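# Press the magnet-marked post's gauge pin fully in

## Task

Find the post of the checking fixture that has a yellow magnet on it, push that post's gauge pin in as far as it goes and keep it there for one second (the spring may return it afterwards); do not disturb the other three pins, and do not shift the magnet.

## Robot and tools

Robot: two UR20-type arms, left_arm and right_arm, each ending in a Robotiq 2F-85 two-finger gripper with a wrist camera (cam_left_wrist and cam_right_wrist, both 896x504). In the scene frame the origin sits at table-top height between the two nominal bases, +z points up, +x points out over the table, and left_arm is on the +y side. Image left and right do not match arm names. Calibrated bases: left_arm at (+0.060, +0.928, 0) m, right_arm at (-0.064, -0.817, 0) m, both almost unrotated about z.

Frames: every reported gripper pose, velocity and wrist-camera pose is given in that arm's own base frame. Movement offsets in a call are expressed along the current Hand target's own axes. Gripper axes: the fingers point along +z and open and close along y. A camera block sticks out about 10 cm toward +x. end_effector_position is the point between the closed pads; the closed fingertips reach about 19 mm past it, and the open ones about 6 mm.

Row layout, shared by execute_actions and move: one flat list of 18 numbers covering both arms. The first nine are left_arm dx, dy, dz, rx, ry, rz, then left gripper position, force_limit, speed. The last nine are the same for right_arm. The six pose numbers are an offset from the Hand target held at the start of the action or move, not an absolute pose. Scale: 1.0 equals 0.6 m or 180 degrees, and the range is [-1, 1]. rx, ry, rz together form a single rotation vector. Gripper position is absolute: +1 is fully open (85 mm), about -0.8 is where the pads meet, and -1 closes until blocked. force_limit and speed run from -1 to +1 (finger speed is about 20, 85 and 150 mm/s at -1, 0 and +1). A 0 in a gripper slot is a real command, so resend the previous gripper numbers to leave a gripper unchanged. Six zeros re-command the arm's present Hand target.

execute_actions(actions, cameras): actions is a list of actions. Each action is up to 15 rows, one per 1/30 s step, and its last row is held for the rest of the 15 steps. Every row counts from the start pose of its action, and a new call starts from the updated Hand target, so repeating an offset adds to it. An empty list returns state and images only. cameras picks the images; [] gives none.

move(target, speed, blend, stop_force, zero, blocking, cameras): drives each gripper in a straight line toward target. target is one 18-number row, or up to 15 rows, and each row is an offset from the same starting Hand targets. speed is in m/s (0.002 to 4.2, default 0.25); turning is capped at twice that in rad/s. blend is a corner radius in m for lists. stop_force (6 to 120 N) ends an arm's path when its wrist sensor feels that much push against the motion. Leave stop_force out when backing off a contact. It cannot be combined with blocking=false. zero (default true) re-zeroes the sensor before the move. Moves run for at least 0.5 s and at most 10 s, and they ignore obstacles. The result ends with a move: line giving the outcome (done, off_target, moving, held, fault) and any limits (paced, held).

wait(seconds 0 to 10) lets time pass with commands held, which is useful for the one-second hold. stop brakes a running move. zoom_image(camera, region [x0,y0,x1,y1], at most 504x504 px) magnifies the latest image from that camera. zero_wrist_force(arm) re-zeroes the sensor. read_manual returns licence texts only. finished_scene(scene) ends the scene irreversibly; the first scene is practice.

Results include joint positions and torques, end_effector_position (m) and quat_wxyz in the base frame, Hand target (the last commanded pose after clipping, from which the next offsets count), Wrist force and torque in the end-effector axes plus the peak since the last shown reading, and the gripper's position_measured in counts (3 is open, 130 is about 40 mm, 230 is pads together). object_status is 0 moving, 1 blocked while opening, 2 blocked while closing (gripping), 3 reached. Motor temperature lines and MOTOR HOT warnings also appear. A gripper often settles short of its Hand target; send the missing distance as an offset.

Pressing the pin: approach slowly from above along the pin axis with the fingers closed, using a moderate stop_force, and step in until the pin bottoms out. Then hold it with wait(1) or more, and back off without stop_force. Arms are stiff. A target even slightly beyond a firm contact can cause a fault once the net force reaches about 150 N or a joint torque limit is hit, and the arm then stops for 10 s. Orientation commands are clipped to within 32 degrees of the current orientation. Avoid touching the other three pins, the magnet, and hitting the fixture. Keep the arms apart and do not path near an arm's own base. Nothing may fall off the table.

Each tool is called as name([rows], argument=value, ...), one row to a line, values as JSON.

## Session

execute_actions(actions=[])

Scene clock: 0.00 s.
left_arm: end_effector_position=(+1.6020, +0.5513, +0.3701) position_measured=3 object_status=3 end_effector_quat_wxyz=(-0.049, +0.940, +0.190, +0.279) | right_arm: end_effector_position=(+0.4481, +0.4679, +0.3319) position_measured=3 object_status=3 end_effector_quat_wxyz=(-0.272, +0.502, +0.649, +0.503)
Joint positions: left_arm=[0.193 -0.686 0.985 -2.439 -1.472 -3.319] | right_arm=[4.007 -1.969 -2.772 1.193 2.076 2.519]
Joint velocities: within noise
Joint torques (N m): no reading
Motor temperatures (°C): left_arm=[24 35 26 38 34 34] | right_arm=[28 35 36 37 34 38]
Wrist force (N): no reading
Wrist torque (N m): no reading
Wrist force, peak (N): no reading
Hand target: left_arm +1.6020, +0.5513, +0.3701; -0.049, +0.940, +0.190, +0.279 | right_arm +0.4481, +0.4679, +0.3319; -0.272, +0.502, +0.649, +0.503
Tool commands: left_gripper/position=+1.0 left_gripper/force_limit=+1.0 left_gripper/speed=+1.0 right_gripper/position=+1.0 right_gripper/force_limit=+1.0 right_gripper/speed=+1.0
camera_calibration:
cam_left_wrist: T_world_to_cam=[[0.280319, -0.958405, -0.0536817, 0.116011], [-0.933413, -0.259108, -0.248199, 1.75322], [0.223966, 0.119682, -0.967221, 0.0591923], [0, 0, 0, 1]] pos_world=[1.5907, 0.558373, 0.498626]
cam_right_wrist: T_world_to_cam=[[0.956613, -0.13676, 0.257272, -0.433465], [0.120637, -0.61784, -0.776995, 0.502422], [0.265214, 0.774319, -0.574535, -0.162484], [0, 0, 0, 1]] pos_world=[0.39714, 0.37695, 0.408545]

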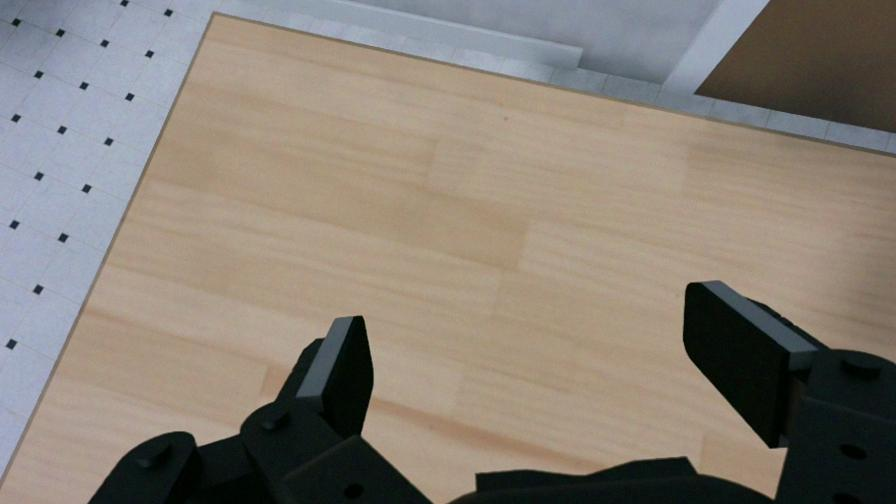

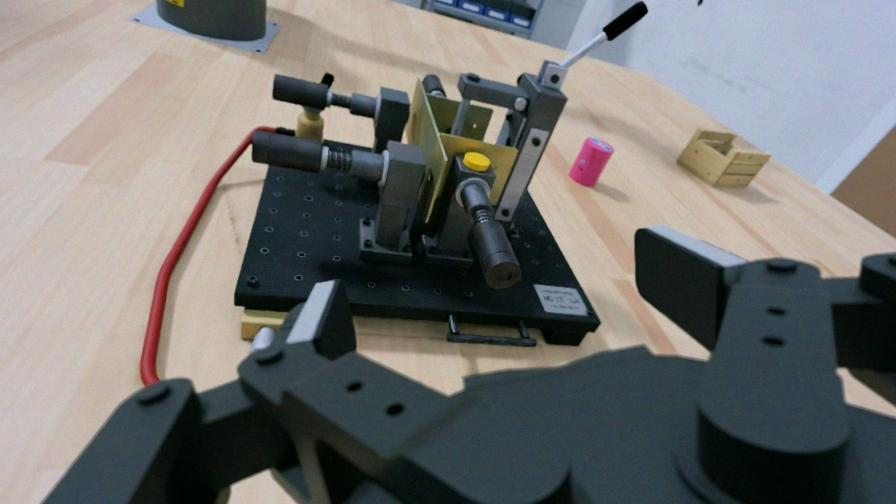

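move(target=[0,0,0,0,0,0,1,1,1,-0.18,0.0885,0.2777,0.0633,-0.0137,0.1079,-1,-1,0], speed=0.3, cameras=["cam_right_wrist"])

Scene clock: 3.20 s.
left_arm: end_effector_position=(+1.6020, +0.5513, +0.3701) position_measured=3 object_status=3 end_effector_quat_wxyz=(-0.049, +0.940, +0.190, +0.279) | right_arm: end_effector_position=(+0.5600, +0.5806, +0.2017) position_measured=232 object_status=3 end_effector_quat_wxyz=(-0.387, +0.586, +0.607, +0.372)
Joint positions: left_arm=[0.193 -0.686 0.985 -2.439 -1.472 -3.319] | right_arm=[3.914 -2.182 -2.508 0.94 2.308 2.704]
Joint torques (N m): left_arm=[4.98 -280.48 -107.12 -11.11 1.4 -0.31] | right_arm=[-25.95 113.47 33.16 3.35 7.96 6.01]
Wrist force (N): left_arm=[0.2 0.2 -0.2] | right_arm=[-0.8 0.7 0.4]
Wrist torque (N m): left_arm=[0.04 -0.02 0.00] | right_arm=[0.20 0.42 -0.33]
Wrist force, peak (N): left_arm=[0.7 -0.5 -0.3] | right_arm=[-1.7 3.1 2.9]
Hand target: left_arm +1.6020, +0.5513, +0.3701; -0.049, +0.940, +0.190, +0.279 | right_arm +0.5601, +0.5807, +0.2016; -0.387, +0.586, +0.607, +0.372
Off the commanded pose: left_arm 0.000 m, 0 deg | right_arm 0.000 m, 0 deg.
move: done
cam_right_wrist: T_world_to_cam=[[0.988144, -0.0966188, -0.119319, -0.456612], [-0.153314, -0.662396, -0.733298, 0.627893], [-0.00818627, 0.742897, -0.669356, -0.163762], [0, 0, 0, 1]] pos_world=[0.546122, 0.493455, 0.296335]

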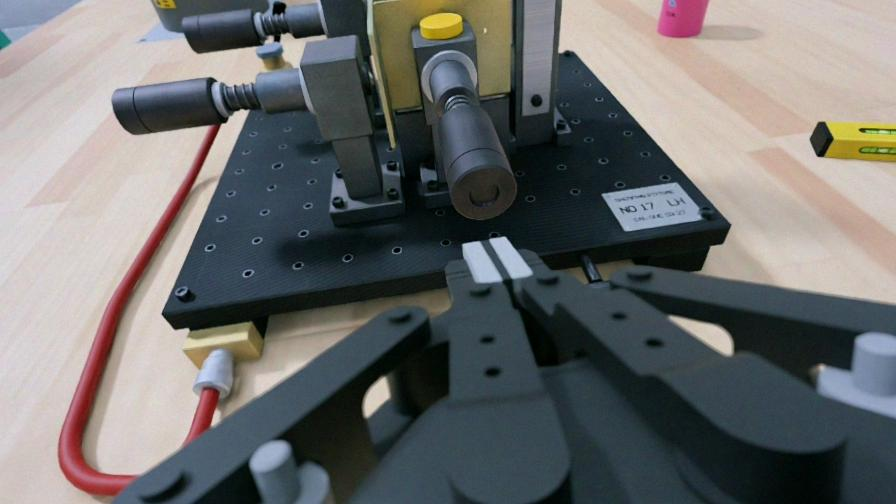

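move(target=[0,0,0,0,0,0,1,1,1,-0.038,0.023,0.1262,0,0,0,-1,-1,0], speed=0.2, cameras=["cam_right_wrist"])

zero_wrist_force(arm="right_arm")

zoom_image(camera="cam_right_wrist", region=[350, 80, 602, 332])

Scene clock: 5.57 s.
left_arm: end_effector_position=(+1.6020, +0.5513, +0.3701) position_measured=3 object_status=3 end_effector_quat_wxyz=(-0.049, +0.940, +0.190, +0.279) | right_arm: end_effector_position=(+0.5716, +0.6400, +0.1490) position_measured=232 object_status=3 end_effector_quat_wxyz=(-0.387, +0.586, +0.607, +0.372)
Joint positions: left_arm=[0.193 -0.686 0.985 -2.439 -1.472 -3.319] | right_arm=[3.967 -2.286 -2.442 1.003 2.264 2.744]
Joint torques (N m): left_arm=[1.37 -277.15 -109.34 -11.25 2.49 0.15] | right_arm=[30.55 129.38 25.59 16.14 -1.14 5.47]
Wrist force (N): left_arm=[0.4 0.0 -0.3] | right_arm=[-0.3 0.5 0.2]
Wrist torque (N m): left_arm=[0.01 -0.04 0.00] | right_arm=[0.03 0.26 -0.25]
Wrist force, peak (N): left_arm=[0.7 -0.2 -0.2] | right_arm=[-0.8 0.8 2.1]
Hand target: left_arm +1.6020, +0.5513, +0.3701; -0.049, +0.940, +0.190, +0.279 | right_arm +0.5717, +0.6402, +0.1489; -0.387, +0.586, +0.607, +0.372
Off the commanded pose: left_arm 0.000 m, 0 deg | right_arm 0.000 m, 0 deg.
move: done
cam_right_wrist: T_world_to_cam=[[0.988126, -0.0965411, -0.119526, -0.468605], [-0.153415, -0.662407, -0.733267, 0.630428], [-0.00838439, 0.742897, -0.669353, -0.242961], [0, 0, 0, 1]] pos_world=[0.557721, 0.552855, 0.243635]

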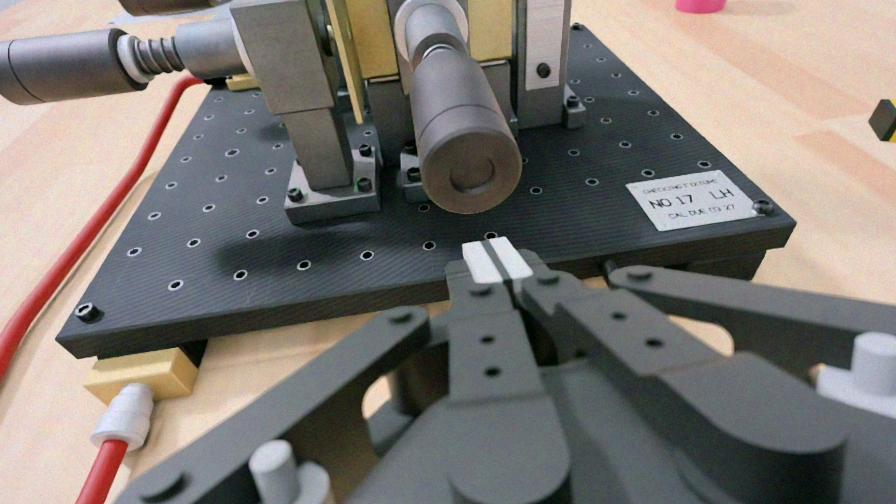

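Wrist force sensor zeroed.

Scaled by 2.000 (camera's finer frame: 1280x720).

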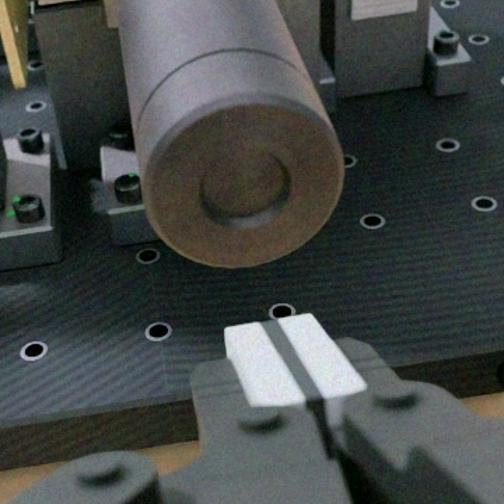

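move(target=[0,0,0,0,0,0,1,1,1,0.0422,0,0.0906,0,0,0,-1,-1,0], speed=0.04, stop_force=8, cameras=["cam_right_wrist"])

Scene clock: 9.70 s.
left_arm: end_effector_position=(+1.6020, +0.5513, +0.3701) position_measured=3 object_status=3 end_effector_quat_wxyz=(-0.049, +0.940, +0.190, +0.279) | right_arm: end_effector_position=(+0.5707, +0.6653, +0.1489) position_measured=232 object_status=3 end_effector_quat_wxyz=(-0.387, +0.586, +0.607, +0.372)
Joint positions: left_arm=[0.193 -0.686 0.985 -2.439 -1.472 -3.319] | right_arm=[3.994 -2.288 -2.422 0.997 2.242 2.763]
Joint torques (N m): left_arm=[4.48 -281.54 -111.38 -11.8 3.28 1.33] | right_arm=[-15.02 172.7 3.26 15.03 7.78 -6.66]
Wrist force (N, zeroed by zero_wrist_force on right_arm): left_arm=[0.4 0.2 -0.4] | right_arm=[-4.5 0.2 -5.3]
Wrist torque (N m, zeroed by zero_wrist_force on right_arm): left_arm=[0.05 -0.05 -0.01] | right_arm=[-0.12 -0.03 0.05]
Wrist force, peak (N, zeroed by zero_wrist_force on right_arm): left_arm=[0.5 -0.2 -0.5] | right_arm=[-3.3 1.7 -9.2]
Hand target: left_arm +1.6020, +0.5513, +0.3701; -0.049, +0.940, +0.190, +0.279 | right_arm +0.5707, +0.6653, +0.1489; -0.387, +0.586, +0.607, +0.372 (not the last commanded pose)
Off the commanded pose: left_arm 0.000 m, 0 deg | right_arm 0.035 m, 0 deg.
move: contact (right_arm)
cam_right_wrist: T_world_to_cam=[[0.988111, -0.0966077, -0.119597, -0.465221], [-0.153513, -0.662396, -0.733257, 0.647021], [-0.00838257, 0.742899, -0.669351, -0.261833], [0, 0, 0, 1]] pos_world=[0.556821, 0.578155, 0.243535]

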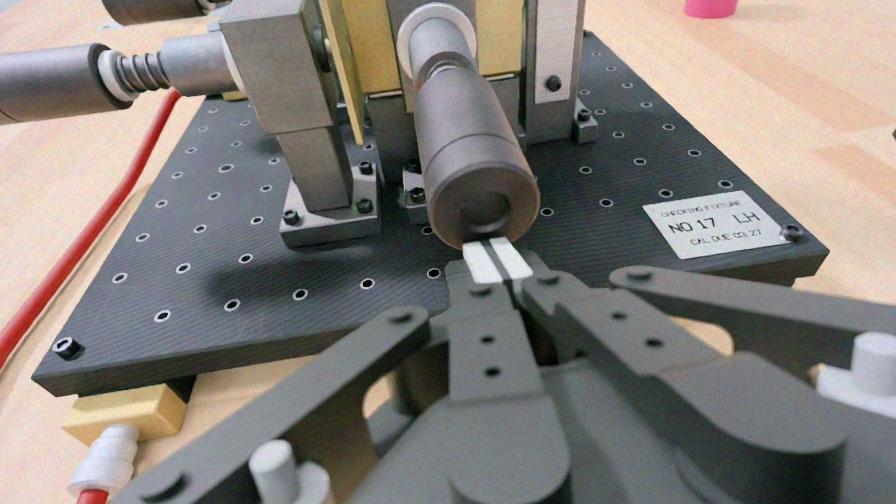

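move([
  [0,0,0,0,0,0,1,1,1,-0.0085,0,-0.0182,0,0,0,-1,-1,0],
  [0,0,0,0,0,0,1,1,1,0.0118,0,-0.0277,0,0,0,-1,-1,0],
], speed=0.06, cameras=["cam_right_wrist"])

zero_wrist_force(arm="right_arm")

move(target=[0,0,0,0,0,0,1,1,1,0.0211,0,0.0453,0,0,0,-1,-1,0], speed=0.03, stop_force=8, cameras=["cam_right_wrist"])

Scene clock: 11.00 s.
left_arm: end_effector_position=(+1.6020, +0.5513, +0.3701) position_measured=3 object_status=3 end_effector_quat_wxyz=(-0.049, +0.940, +0.190, +0.279) | right_arm: end_effector_position=(+0.5712, +0.6533, +0.1622) position_measured=232 object_status=3 end_effector_quat_wxyz=(-0.387, +0.586, +0.607, +0.372)
Joint positions: left_arm=[0.193 -0.686 0.985 -2.439 -1.472 -3.319] | right_arm=[3.981 -2.263 -2.434 0.979 2.252 2.754]
Joint torques (N m): left_arm=[6.08 -285.42 -110.43 -11.29 3.22 1.52] | right_arm=[-20.31 178.84 -2.11 3.71 6.9 -7.3]
Wrist force (N, zeroed by zero_wrist_force on right_arm): left_arm=[0.5 0.0 -0.2] | right_arm=[-0.1 -0.3 -0.5]
Wrist torque (N m, zeroed by zero_wrist_force on right_arm): left_arm=[0.01 -0.08 0.00] | right_arm=[-0.09 0.10 0.00]
Wrist force, peak (N, zeroed by zero_wrist_force on right_arm): left_arm=[0.7 -0.3 -0.3] | right_arm=[-4.7 -0.1 -5.4]
Hand target: left_arm +1.6020, +0.5513, +0.3701; -0.049, +0.940, +0.190, +0.279 | right_arm +0.5712, +0.6532, +0.1623; -0.387, +0.586, +0.607, +0.372
Off the commanded pose: left_arm 0.000 m, 0 deg | right_arm 0.000 m, 0 deg.
move: done
cam_right_wrist: T_world_to_cam=[[0.988126, -0.0965411, -0.119526, -0.465259], [-0.153415, -0.662407, -0.733267, 0.648774], [-0.00838439, 0.742897, -0.669353, -0.243936], [0, 0, 0, 1]] pos_world=[0.557221, 0.566055, 0.256835]

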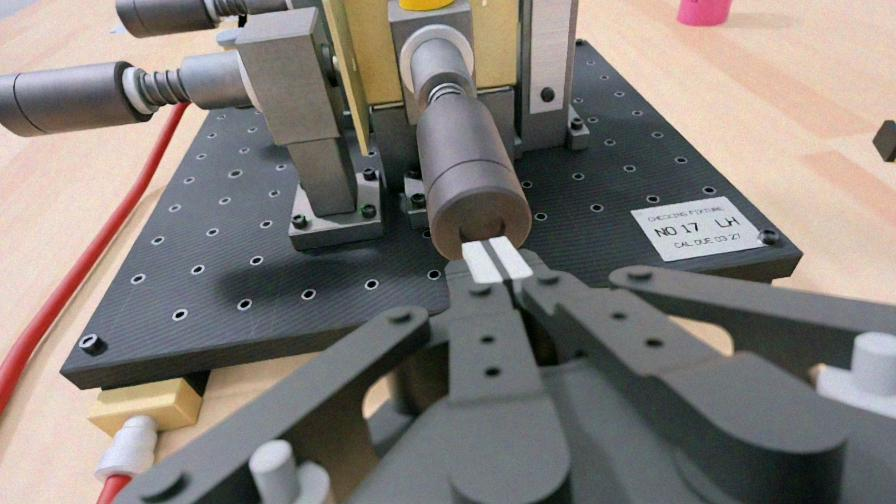

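Wrist force sensor zeroed.

Scene clock: 12.67 s.
left_arm: end_effector_position=(+1.6020, +0.5513, +0.3701) position_measured=3 object_status=3 end_effector_quat_wxyz=(-0.049, +0.940, +0.190, +0.279) | right_arm: end_effector_position=(+0.5708, +0.6641, +0.1624) position_measured=232 object_status=3 end_effector_quat_wxyz=(-0.387, +0.586, +0.607, +0.372)
Joint positions: left_arm=[0.193 -0.686 0.985 -2.439 -1.472 -3.319] | right_arm=[3.993 -2.264 -2.425 0.976 2.243 2.762]
Joint torques (N m): left_arm=[5.84 -286.64 -114.98 -11.03 4.3 1.63] | right_arm=[-12.48 177.06 9.18 14.35 7.14 -6.71]
Wrist force (N, zeroed by zero_wrist_force on right_arm): left_arm=[0.6 -0.2 0.0] | right_arm=[-4.1 0.6 -4.7]
Wrist torque (N m, zeroed by zero_wrist_force on right_arm): left_arm=[-0.02 -0.09 0.00] | right_arm=[-0.04 -0.06 0.03]
Wrist force, peak (N, zeroed by zero_wrist_force on right_arm): left_arm=[0.4 -0.5 -0.2] | right_arm=[-2.1 1.8 -8.5]
Hand target: left_arm +1.6020, +0.5513, +0.3701; -0.049, +0.940, +0.190, +0.279 | right_arm +0.5708, +0.6641, +0.1624; -0.387, +0.586, +0.607, +0.372 (not the last commanded pose)
Off the commanded pose: left_arm 0.000 m, 0 deg | right_arm 0.019 m, 0 deg.
move: contact (right_arm)
cam_right_wrist: T_world_to_cam=[[0.988111, -0.0966077, -0.119597, -0.463722], [-0.153513, -0.662396, -0.733257, 0.656125], [-0.00838257, 0.742899, -0.669351, -0.251905], [0, 0, 0, 1]] pos_world=[0.556821, 0.576955, 0.257035]

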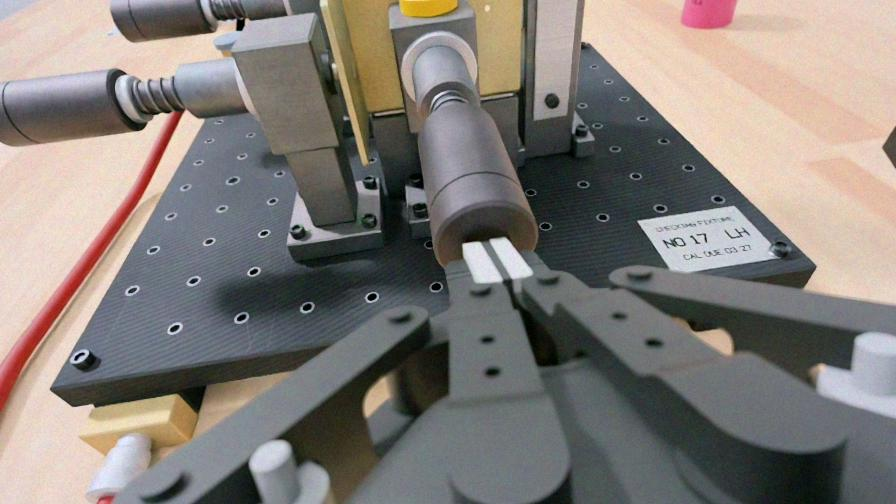

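move([
  [0,0,0,0,0,0,1,1,1,0.00845,0,0.0181,0,0,0,-1,-1,0],
  [0,0,0,0,0,0,1,1,1,0.0197,0,0.0423,0,0,0,-1,-1,0],
], speed=[0.03,0.012], stop_force=25, zero=false, cameras=["cam_right_wrist"])

Scene clock: 14.93 s.
left_arm: end_effector_position=(+1.6020, +0.5513, +0.3701) position_measured=3 object_status=3 end_effector_quat_wxyz=(-0.049, +0.940, +0.190, +0.279) | right_arm: end_effector_position=(+0.5702, +0.6807, +0.1623) position_measured=232 object_status=3 end_effector_quat_wxyz=(-0.387, +0.586, +0.607, +0.372)
Joint positions: left_arm=[0.193 -0.686 0.985 -2.439 -1.472 -3.319] | right_arm=[4.01 -2.266 -2.412 0.971 2.228 2.774]
Joint torques (N m): left_arm=[5.93 -288.69 -116.15 -10.81 5.43 1.97] | right_arm=[-2.33 154.78 11.61 10.63 8.43 -6.81]
Wrist force (N, zeroed by zero_wrist_force on right_arm): left_arm=[0.2 -0.1 -0.2] | right_arm=[-3.9 2.5 -25.4]
Wrist torque (N m, zeroed by zero_wrist_force on right_arm): left_arm=[0.00 -0.03 0.00] | right_arm=[-0.16 0.09 0.06]
Wrist force, peak (N, zeroed by zero_wrist_force on right_arm): left_arm=[0.7 -0.1 0.1] | right_arm=[-19.8 0.9 -76.4]
Hand target: left_arm +1.6020, +0.5513, +0.3701; -0.049, +0.940, +0.190, +0.279 | right_arm +0.5702, +0.6807, +0.1624; -0.387, +0.586, +0.607, +0.372 (not the last commanded pose)
Off the commanded pose: left_arm 0.000 m, 0 deg | right_arm 0.011 m, 0 deg.
move: contact (right_arm); path passed 1 of 2 targets
cam_right_wrist: T_world_to_cam=[[0.988111, -0.0966077, -0.119597, -0.461537], [-0.153513, -0.662396, -0.733257, 0.666955], [-0.00838257, 0.742899, -0.669351, -0.264309], [0, 0, 0, 1]] pos_world=[0.556221, 0.593555, 0.256935]

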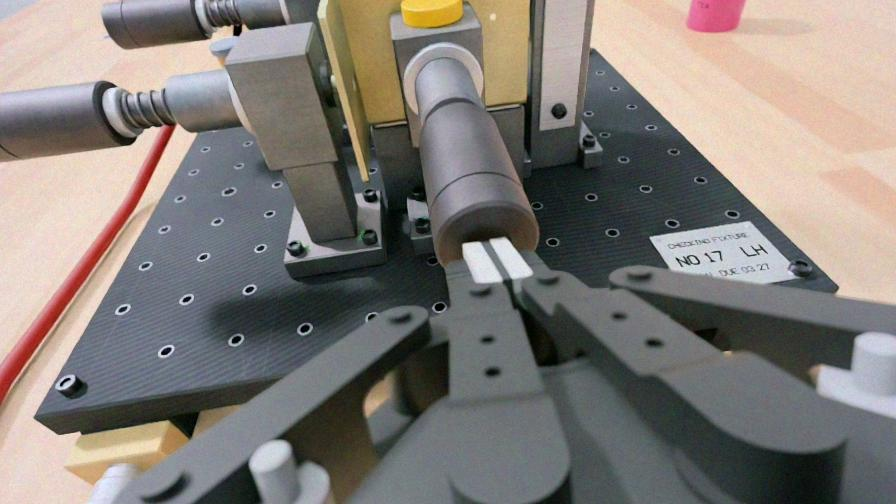

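Seated on the stop (spring gap gone). Hold, then retract.

wait(seconds=1.1, cameras=[])

move([
  [0,0,0,0,0,0,1,1,1,-0.0141,0,-0.0302,0,0,0,-1,-1,0],
  [0,0,0,0,0,0,1,1,1,-0.0422,0,-0.0906,0,0,0,-1,-1,0],
], speed=[0.04,0.1], cameras=["cam_right_wrist"])

Scene clock: 16.23 s.
left_arm: end_effector_position=(+1.6020, +0.5513, +0.3701) position_measured=3 object_status=3 end_effector_quat_wxyz=(-0.049, +0.940, +0.190, +0.279) | right_arm: end_effector_position=(+0.5702, +0.6807, +0.1624) position_measured=232 object_status=3 end_effector_quat_wxyz=(-0.387, +0.586, +0.607, +0.372)
Joint positions: left_arm=[0.193 -0.686 0.985 -2.439 -1.472 -3.319] | right_arm=[4.01 -2.266 -2.412 0.971 2.228 2.774]
Joint torques (N m): left_arm=[7.36 -287.83 -112.7 -11.34 5.03 2.26] | right_arm=[2.14 157.99 12.24 12.04 7.77 -6.02]
Wrist force (N, zeroed by zero_wrist_force on right_arm): left_arm=[0.3 -0.1 0.3] | right_arm=[-4.1 2.4 -23.4]
Wrist torque (N m, zeroed by zero_wrist_force on right_arm): left_arm=[-0.01 -0.05 -0.01] | right_arm=[-0.07 0.05 0.06]
Wrist force, peak (N, zeroed by zero_wrist_force on right_arm): left_arm=[0.5 -0.4 -0.4] | right_arm=[-4.7 2.5 -24.7]
Hand target: left_arm +1.6020, +0.5513, +0.3701; -0.049, +0.940, +0.190, +0.279 | right_arm +0.5702, +0.6807, +0.1624; -0.387, +0.586, +0.607, +0.372 (not the last commanded pose)
Tool commands: left_gripper/position=+1.0 left_gripper/force_limit=+1.0 left_gripper/speed=+1.0 right_gripper/position=-1.0 right_gripper/force_limit=-1.0 right_gripper/speed=+0.0
Off the commanded pose: left_arm 0.000 m, 0 deg | right_arm 0.011 m, 0 deg.
wait: 1.10 s; at rest from the start

Scene clock: 17.60 s.
left_arm: end_effector_position=(+1.6020, +0.5513, +0.3701) position_measured=3 object_status=3 end_effector_quat_wxyz=(-0.049, +0.940, +0.190, +0.279) | right_arm: end_effector_position=(+0.5724, +0.6209, +0.1624) position_measured=232 object_status=3 end_effector_quat_wxyz=(-0.387, +0.586, +0.607, +0.372)
Joint positions: left_arm=[0.193 -0.686 0.985 -2.439 -1.472 -3.319] | right_arm=[3.945 -2.26 -2.458 0.984 2.282 2.729]
Joint torques (N m): left_arm=[8.09 -288.68 -116.32 -10.25 5.63 2.28] | right_arm=[-18.77 168.62 -7.3 13.89 7.47 -6.74]
Wrist force (N, zeroed by zero_wrist_force on right_arm): left_arm=[0.2 0.0 -0.1] | right_arm=[0.1 0.7 -0.1]
Wrist torque (N m, zeroed by zero_wrist_force on right_arm): left_arm=[0.01 -0.02 0.00] | right_arm=[0.14 -0.01 -0.04]
Wrist force, peak (N, zeroed by zero_wrist_force on right_arm): left_arm=[0.7 0.1 -0.3] | right_arm=[-4.0 1.6 -22.8]
Hand target: left_arm +1.6020, +0.5513, +0.3701; -0.049, +0.940, +0.190, +0.279 | right_arm +0.5724, +0.6208, +0.1624; -0.387, +0.586, +0.607, +0.372
Off the commanded pose: left_arm 0.000 m, 0 deg | right_arm 0.000 m, 0 deg.
move: done
cam_right_wrist: T_world_to_cam=[[0.98811, -0.0966872, -0.119538, -0.469449], [-0.153522, -0.662384, -0.733266, 0.627756], [-0.0082824, 0.742899, -0.669352, -0.219855], [0, 0, 0, 1]] pos_world=[0.558421, 0.533755, 0.257035]

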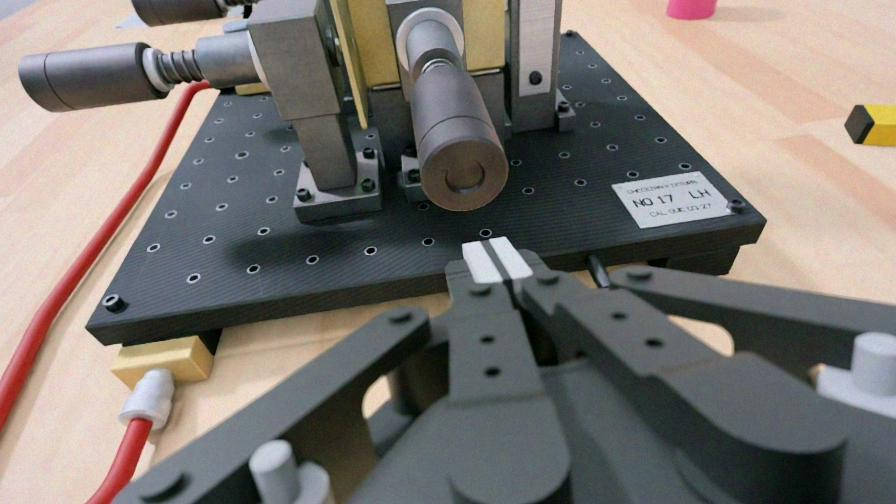

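finished_scene(scene=2)

The scene is finished: the task was done.


## Next scene

The same job, from a new start.

execute_actions(actions=[])

Scene clock: 0.00 s.
left_arm: end_effector_position=(+0.3071, -0.4220, +0.1602) position_measured=3 object_status=3 end_effector_quat_wxyz=(+0.066, +0.956, -0.074, +0.275) | right_arm: end_effector_position=(+0.4900, -0.3027, +0.2369) position_measured=3 object_status=3 end_effector_quat_wxyz=(+0.548, -0.467, -0.511, -0.471)
Joint positions: left_arm=[-1.763 -1.739 2.857 -2.766 -1.003 1.555] | right_arm=[2.511 -2.074 -2.06 -2.212 2.389 -0.015]
Joint velocities: within noise
Joint torques (N m): no reading
Motor temperatures (°C): left_arm=[24 35 26 38 34 33] | right_arm=[28 35 35 36 33 38]
Wrist force (N): no reading
Wrist torque (N m): no reading
Wrist force, peak (N): no reading
Hand target: left_arm +0.3071, -0.4220, +0.1602; +0.066, +0.956, -0.074, +0.275 | right_arm +0.4900, -0.3027, +0.2369; +0.548, -0.467, -0.511, -0.471
Tool commands: left_gripper/position=+1.0 left_gripper/force_limit=+1.0 left_gripper/speed=+1.0 right_gripper/position=+1.0 right_gripper/force_limit=+1.0 right_gripper/speed=+1.0
camera_calibration:
cam_left_wrist: T_world_to_cam=[[-0.285835, -0.958093, 0.0188626, -0.30276], [-0.929607, 0.27245, -0.248197, 0.463413], [0.232657, -0.0884782, -0.968526, 0.172428], [0, 0, 0, 1]] pos_world=[0.304136, -0.401073, 0.28773]
cam_right_wrist: T_world_to_cam=[[0.978979, 0.0562001, -0.196068, -0.399553], [-0.174505, -0.266853, -0.947807, 0.238768], [-0.105588, 0.962097, -0.251436, 0.530477], [0, 0, 0, 1]] pos_world=[0.488832, -0.424199, 0.281347]

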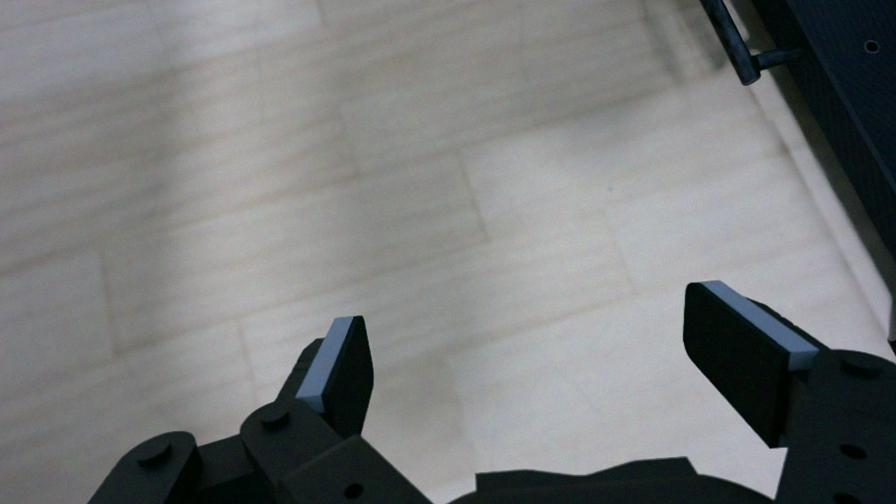

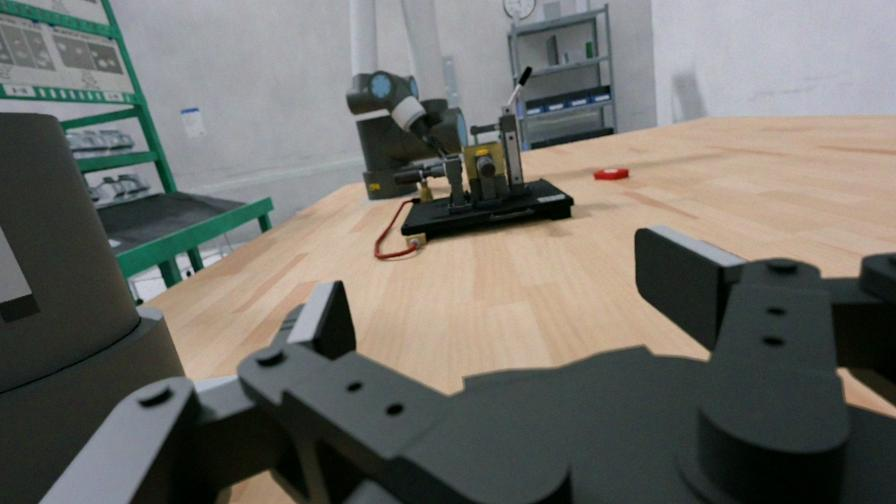

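zoom_image(camera="cam_right_wrist", region=[360, 50, 640, 270])

Scaled by 1.800 (camera's finer frame: 1280x720).

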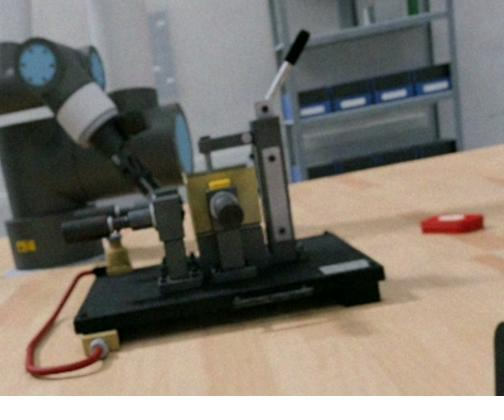

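move([
  [0,0,0,0,0,0,1,1,1,0.286,0.068,0.512,-0.0395,-0.4575,0.0183,-1,-1,0],
  [0,0,0,0,0,0,1,1,1,0.2337,0.127,0.991,-0.0395,-0.4575,0.0183,-1,-1,0],
], speed=0.4, blend=0.06, cameras=["cam_right_wrist"])

Scene clock: 7.17 s.
left_arm: end_effector_position=(+0.3071, -0.4220, +0.1602) position_measured=3 object_status=3 end_effector_quat_wxyz=(+0.066, +0.956, -0.074, +0.275) | right_arm: end_effector_position=(+0.4989, +0.2907, +0.4000) position_measured=232 object_status=3 end_effector_quat_wxyz=(-0.061, +0.704, +0.705, +0.061)
Joint positions: left_arm=[-1.763 -1.739 2.857 -2.766 -1.003 1.555] | right_arm=[3.952 -1.225 -2.395 -0.967 1.689 2.388]
Joint torques (N m): left_arm=[7.11 -11.21 -59.59 -8.64 4.11 -1.03] | right_arm=[23.41 -13.97 108.64 14.88 -2.86 7.43]
Wrist force (N): left_arm=[0.0 -0.1 -0.1] | right_arm=[0.0 2.5 1.9]
Wrist torque (N m): left_arm=[-0.01 0.00 0.00] | right_arm=[1.12 -0.03 -0.44]
Wrist force, peak (N): left_arm=[0.4 0.1 -0.4] | right_arm=[5.0 2.3 2.7]
Hand target: left_arm +0.3071, -0.4220, +0.1602; +0.066, +0.956, -0.074, +0.275 | right_arm +0.4990, +0.2909, +0.4000; -0.061, +0.704, +0.705, +0.061
Off the commanded pose: left_arm 0.000 m, 0 deg | right_arm 0.000 m, 0 deg.
move: done
cam_right_wrist: T_world_to_cam=[[0.984087, -0.172792, 0.0414329, -0.440737], [-0.176553, -0.977172, 0.118172, 0.334348], [0.020068, -0.123606, -0.992128, 0.550772], [0, 0, 0, 1]] pos_world=[0.4817, 0.318638, 0.525187]

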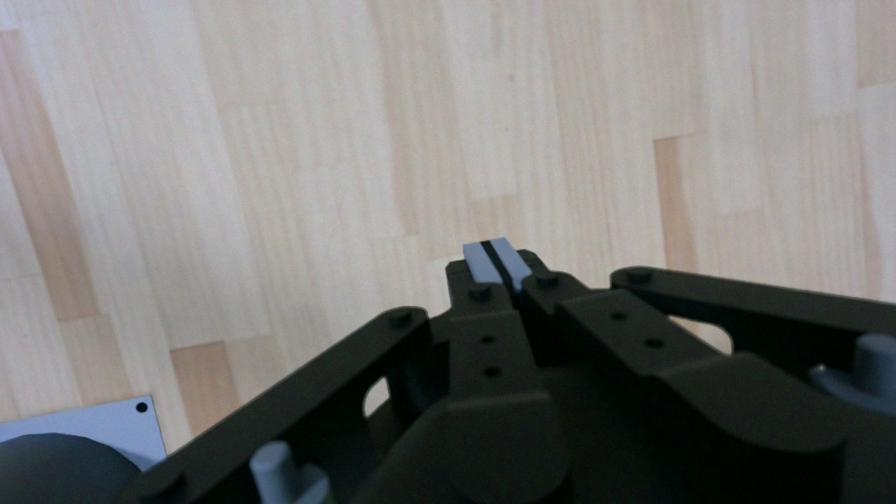

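move(target=[0,0,0,0,0,0,1,1,1,0.2406,0.0017,0.2613,0,0.279,0,-1,-1,0], speed=0.35, cameras=["cam_right_wrist"])

Scene clock: 9.53 s.
left_arm: end_effector_position=(+0.3071, -0.4220, +0.1602) position_measured=3 object_status=3 end_effector_quat_wxyz=(+0.066, +0.956, -0.074, +0.275) | right_arm: end_effector_position=(+0.4999, +0.4600, +0.2703) position_measured=232 object_status=3 end_effector_quat_wxyz=(-0.354, +0.612, +0.612, +0.354)
Joint positions: left_arm=[-1.763 -1.739 2.857 -2.766 -1.003 1.555] | right_arm=[3.857 -1.931 -2.673 0.742 2.285 2.62]
Joint torques (N m): left_arm=[7.58 -7.7 -61.81 -7.57 3.54 -0.28] | right_arm=[18.39 71.52 8.85 14.91 -1.06 6.43]
Wrist force (N): left_arm=[-0.2 0.0 0.0] | right_arm=[1.2 0.2 1.5]
Wrist torque (N m): left_arm=[0.00 0.05 0.00] | right_arm=[0.30 -0.05 -0.21]
Wrist force, peak (N): left_arm=[0.0 -0.2 -0.4] | right_arm=[-1.7 1.7 3.8]
Hand target: left_arm +0.3071, -0.4220, +0.1602; +0.066, +0.956, -0.074, +0.275 | right_arm +0.4999, +0.4600, +0.2703; -0.354, +0.612, +0.612, +0.354
Off the commanded pose: left_arm 0.000 m, 0 deg | right_arm 0.000 m, 0 deg.
move: done
cam_right_wrist: T_world_to_cam=[[0.984092, -0.142156, -0.106563, -0.381116], [-0.17657, -0.716166, -0.675225, 0.60979], [0.0196703, 0.683299, -0.729873, 0.00120576], [0, 0, 0, 1]] pos_world=[0.482699, 0.381709, 0.372013]

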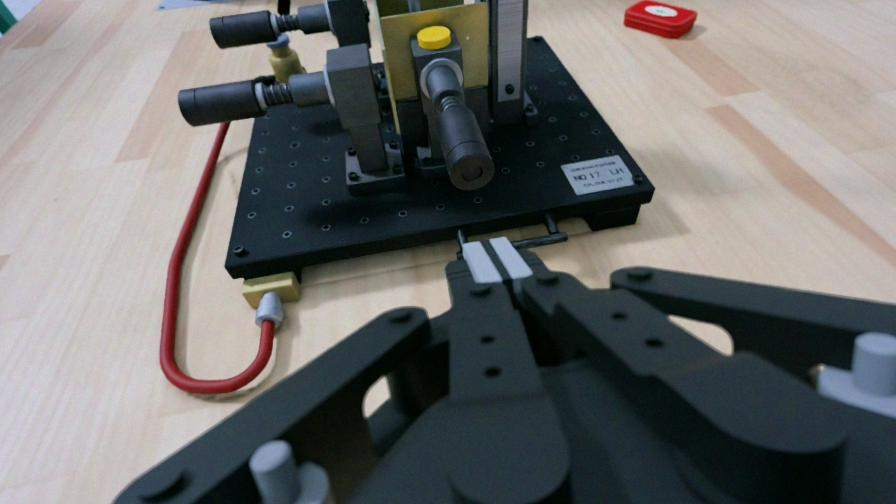

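move(target=[0,0,0,0,0,0,1,1,1,-0.036,0.0333,0.2902,0,0,0,-1,-1,0], speed=0.25, cameras=["cam_right_wrist"])

zero_wrist_force(arm="right_arm")

Scene clock: 11.50 s.
left_arm: end_effector_position=(+0.3071, -0.4220, +0.1602) position_measured=3 object_status=3 end_effector_quat_wxyz=(+0.066, +0.956, -0.074, +0.275) | right_arm: end_effector_position=(+0.5198, +0.6000, +0.1649) position_measured=232 object_status=3 end_effector_quat_wxyz=(-0.354, +0.612, +0.612, +0.354)
Joint positions: left_arm=[-1.763 -1.739 2.857 -2.766 -1.003 1.555] | right_arm=[4.016 -2.2 -2.558 0.972 2.161 2.746]
Joint torques (N m): left_arm=[8.44 -8.75 -63.44 -6.6 4.7 -0.57] | right_arm=[17.04 110.34 18.99 15.31 -1.89 6.09]
Wrist force (N): left_arm=[-0.2 0.0 0.0] | right_arm=[-0.6 0.3 1.8]
Wrist torque (N m): left_arm=[0.00 0.05 0.00] | right_arm=[0.32 0.21 0.00]
Wrist force, peak (N): left_arm=[-0.2 -0.1 -0.4] | right_arm=[-1.0 0.9 4.4]
Hand target: left_arm +0.3071, -0.4220, +0.1602; +0.066, +0.956, -0.074, +0.275 | right_arm +0.5199, +0.6002, +0.1648; -0.354, +0.612, +0.612, +0.354
Off the commanded pose: left_arm 0.000 m, 0 deg | right_arm 0.000 m, 0 deg.
move: done
cam_right_wrist: T_world_to_cam=[[0.984093, -0.14215, -0.106557, -0.392045], [-0.176562, -0.716167, -0.675226, 0.642328], [0.0196702, 0.683299, -0.729873, -0.171849], [0, 0, 0, 1]] pos_world=[0.502599, 0.521709, 0.266513]

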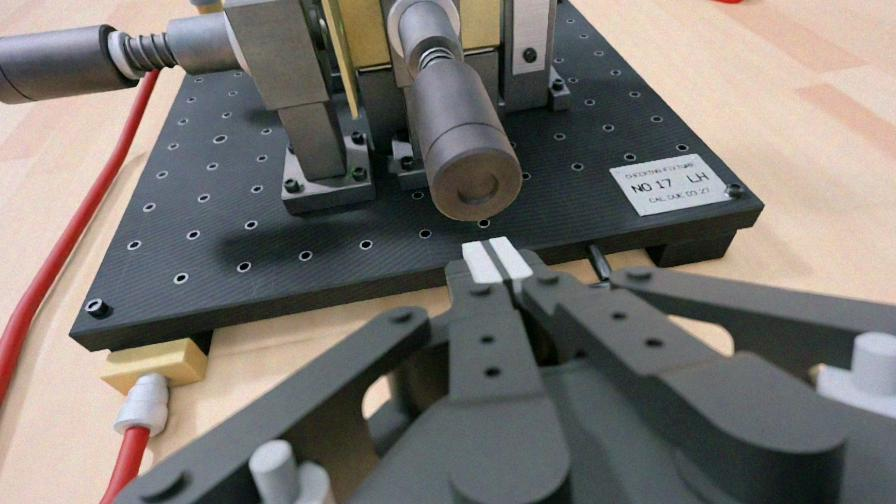

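Wrist force sensor zeroed.

move([
  [0,0,0,0,0,0,1,1,1,0.0183,0.0042,0.0318,0,0,0,-1,-1,0],
  [0,0,0,0,0,0,1,1,1,0.05,0.0038,0.0866,0,0,0,-1,-1,0],
], speed=[0.06,0.03], stop_force=8, cameras=["cam_right_wrist"])

Scene clock: 13.90 s.
left_arm: end_effector_position=(+0.3071, -0.4220, +0.1602) position_measured=3 object_status=3 end_effector_quat_wxyz=(+0.066, +0.956, -0.074, +0.275) | right_arm: end_effector_position=(+0.5223, +0.6336, +0.1648) position_measured=232 object_status=3 end_effector_quat_wxyz=(-0.354, +0.612, +0.612, +0.354)
Joint positions: left_arm=[-1.763 -1.739 2.857 -2.766 -1.003 1.555] | right_arm=[4.049 -2.201 -2.526 0.955 2.134 2.77]
Joint torques (N m): left_arm=[13.32 -7.46 -64.53 -7.86 3.87 -0.47] | right_arm=[-15.76 158.28 1.71 13.77 7.69 -7.18]
Wrist force (N, zeroed by zero_wrist_force on right_arm): left_arm=[-0.2 0.0 -0.2] | right_arm=[-2.9 1.9 -5.3]
Wrist torque (N m, zeroed by zero_wrist_force on right_arm): left_arm=[0.01 0.04 0.00] | right_arm=[0.05 -0.12 -0.03]
Wrist force, peak (N, zeroed by zero_wrist_force on right_arm): left_arm=[0.2 -0.1 -0.5] | right_arm=[-3.4 -2.2 -8.0]
Hand target: left_arm +0.3071, -0.4220, +0.1602; +0.066, +0.956, -0.074, +0.275 | right_arm +0.5223, +0.6336, +0.1648; -0.354, +0.612, +0.612, +0.354 (not the last commanded pose)
Off the commanded pose: left_arm 0.000 m, 0 deg | right_arm 0.027 m, 0 deg.
move: contact (right_arm); path passed 1 of 2 targets
cam_right_wrist: T_world_to_cam=[[0.984074, -0.142227, -0.106628, -0.389569], [-0.176667, -0.71615, -0.675217, 0.666788], [0.0196722, 0.683301, -0.729872, -0.19493], [0, 0, 0, 1]] pos_world=[0.504999, 0.555309, 0.266413]

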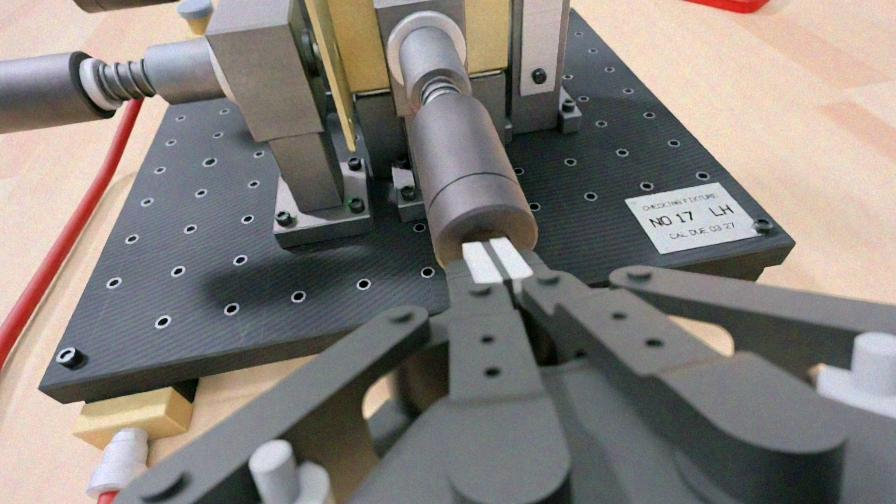

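move([
  [0,0,0,0,0,0,1,1,1,0.01,0,0.0173,0,0,0,-1,-1,0],
  [0,0,0,0,0,0,1,1,1,0.0233,0,0.0404,0,0,0,-1,-1,0],
], speed=[0.03,0.012], stop_force=25, zero=false, cameras=["cam_right_wrist"])

wait(seconds=1.1, cameras=[])

Scene clock: 16.07 s.
left_arm: end_effector_position=(+0.3071, -0.4220, +0.1602) position_measured=3 object_status=3 end_effector_quat_wxyz=(+0.066, +0.956, -0.074, +0.275) | right_arm: end_effector_position=(+0.5223, +0.6489, +0.1649) position_measured=232 object_status=3 end_effector_quat_wxyz=(-0.354, +0.612, +0.612, +0.354)
Joint positions: left_arm=[-1.763 -1.739 2.857 -2.766 -1.003 1.555] | right_arm=[4.064 -2.202 -2.513 0.948 2.122 2.78]
Joint torques (N m): left_arm=[9.44 -2.87 -64.54 -7.81 4.73 -0.95] | right_arm=[-4.73 134.43 18.16 12.89 5.86 -7.26]
Wrist force (N, zeroed by zero_wrist_force on right_arm): left_arm=[-0.1 -0.2 -0.1] | right_arm=[-8.1 -4.4 -27.3]
Wrist torque (N m, zeroed by zero_wrist_force on right_arm): left_arm=[-0.02 0.01 0.00] | right_arm=[0.21 0.01 -0.12]
Wrist force, peak (N, zeroed by zero_wrist_force on right_arm): left_arm=[-0.5 -0.1 -0.2] | right_arm=[-24.2 -7.1 -81.0]
Hand target: left_arm +0.3071, -0.4220, +0.1602; +0.066, +0.956, -0.074, +0.275 | right_arm +0.5223, +0.6489, +0.1649; -0.354, +0.612, +0.612, +0.354 (not the last commanded pose)
Off the commanded pose: left_arm 0.000 m, 0 deg | right_arm 0.013 m, 0 deg.
move: contact (right_arm); path passed 1 of 2 targets
cam_right_wrist: T_world_to_cam=[[0.984076, -0.142221, -0.106623, -0.387388], [-0.176659, -0.716152, -0.675217, 0.67781], [0.019672, 0.683301, -0.729872, -0.205312], [0, 0, 0, 1]] pos_world=[0.504999, 0.570609, 0.266513]

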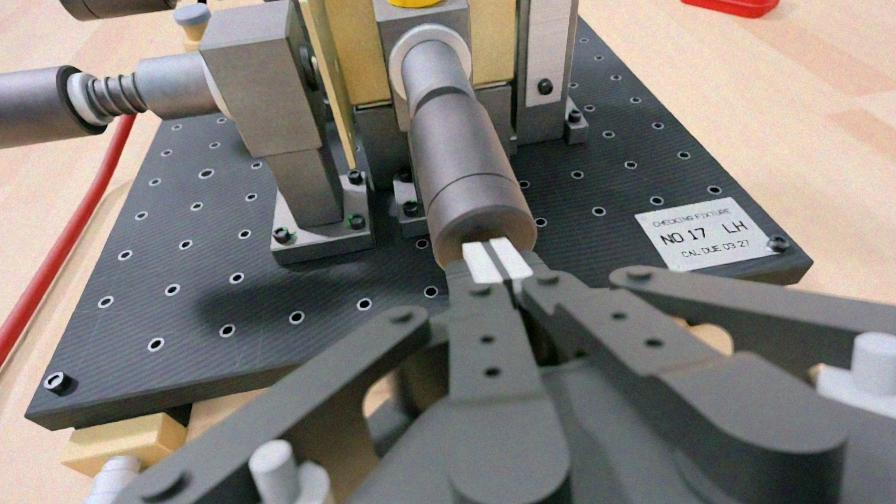

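Scene clock: 17.17 s.
left_arm: end_effector_position=(+0.3071, -0.4220, +0.1602) position_measured=3 object_status=3 end_effector_quat_wxyz=(+0.066, +0.956, -0.074, +0.275) | right_arm: end_effector_position=(+0.5223, +0.6489, +0.1649) position_measured=232 object_status=3 end_effector_quat_wxyz=(-0.354, +0.612, +0.612, +0.354)
Joint positions: left_arm=[-1.763 -1.739 2.857 -2.766 -1.003 1.555] | right_arm=[4.064 -2.202 -2.513 0.948 2.122 2.78]
Joint torques (N m): left_arm=[9.63 -8.93 -68.08 -7.22 4.59 -0.4] | right_arm=[-7.39 138.47 17.29 12.76 4.8 -6.79]
Wrist force (N, zeroed by zero_wrist_force on right_arm): left_arm=[0.0 -0.1 0.0] | right_arm=[-7.7 -4.3 -25.1]
Wrist torque (N m, zeroed by zero_wrist_force on right_arm): left_arm=[-0.01 0.00 0.01] | right_arm=[0.20 0.04 -0.11]
Wrist force, peak (N, zeroed by zero_wrist_force on right_arm): left_arm=[0.0 0.2 -0.5] | right_arm=[-7.6 -4.2 -27.5]
Hand target: left_arm +0.3071, -0.4220, +0.1602; +0.066, +0.956, -0.074, +0.275 | right_arm +0.5223, +0.6489, +0.1649; -0.354, +0.612, +0.612, +0.354 (not the last commanded pose)
Tool commands: left_gripper/position=+1.0 left_gripper/force_limit=+1.0 left_gripper/speed=+1.0 right_gripper/position=-1.0 right_gripper/force_limit=-1.0 right_gripper/speed=+0.0
Off the commanded pose: left_arm 0.000 m, 0 deg | right_arm 0.013 m, 0 deg.
wait: 1.10 s; at rest by 0.17 s

move([
  [0,0,0,0,0,0,1,1,1,-0.0167,0,-0.0289,0,0,0,-1,-1,0],
  [0,0,0,0,0,0,1,1,1,-0.0417,0,-0.0722,0,0,0,-1,-1,0],
], speed=[0.04,0.1], cameras=["cam_right_wrist"])

finished_scene(scene=3)

Scene clock: 18.63 s.
left_arm: end_effector_position=(+0.3071, -0.4220, +0.1602) position_measured=3 object_status=3 end_effector_quat_wxyz=(+0.066, +0.956, -0.074, +0.275) | right_arm: end_effector_position=(+0.5223, +0.5990, +0.1648) position_measured=232 object_status=3 end_effector_quat_wxyz=(-0.354, +0.612, +0.612, +0.354)
Joint positions: left_arm=[-1.763 -1.739 2.857 -2.766 -1.003 1.555] | right_arm=[4.011 -2.2 -2.555 0.968 2.165 2.743]
Joint torques (N m): left_arm=[15.56 -4.95 -66.19 -8.24 4.14 -0.38] | right_arm=[-15.23 155.29 -9.59 15.36 6.32 -6.7]
Wrist force (N, zeroed by zero_wrist_force on right_arm): left_arm=[0.0 -0.1 -0.1] | right_arm=[-0.3 -0.3 -0.4]
Wrist torque (N m, zeroed by zero_wrist_force on right_arm): left_arm=[0.00 -0.01 0.00] | right_arm=[-0.05 0.05 0.00]
Wrist force, peak (N, zeroed by zero_wrist_force on right_arm): left_arm=[-0.3 0.3 -0.5] | right_arm=[-7.0 -4.1 -25.5]
Hand target: left_arm +0.3071, -0.4220, +0.1602; +0.066, +0.956, -0.074, +0.275 | right_arm +0.5223, +0.5989, +0.1648; -0.354, +0.612, +0.612, +0.354
Off the commanded pose: left_arm 0.000 m, 0 deg | right_arm 0.000 m, 0 deg.
move: done
cam_right_wrist: T_world_to_cam=[[0.984076, -0.142221, -0.106623, -0.39458], [-0.176659, -0.716152, -0.675217, 0.642095], [0.019672, 0.683301, -0.729872, -0.171358], [0, 0, 0, 1]] pos_world=[0.505099, 0.520809, 0.266413]

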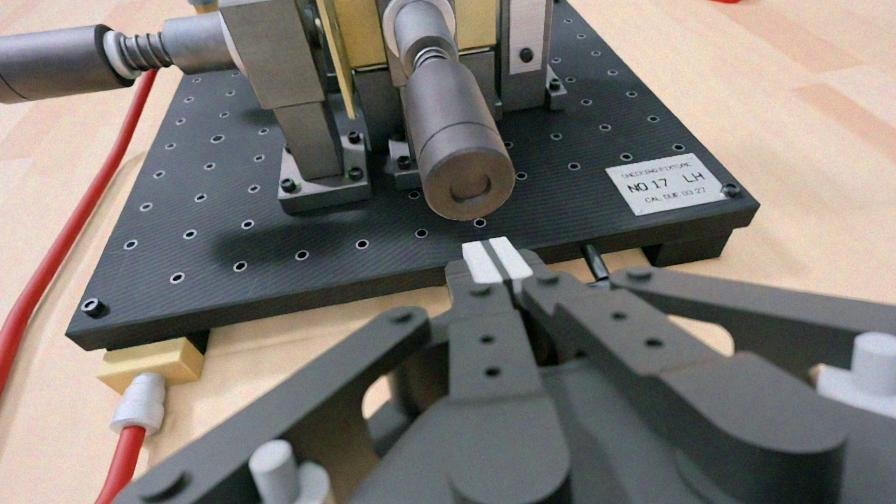

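The scene is finished: the task was done.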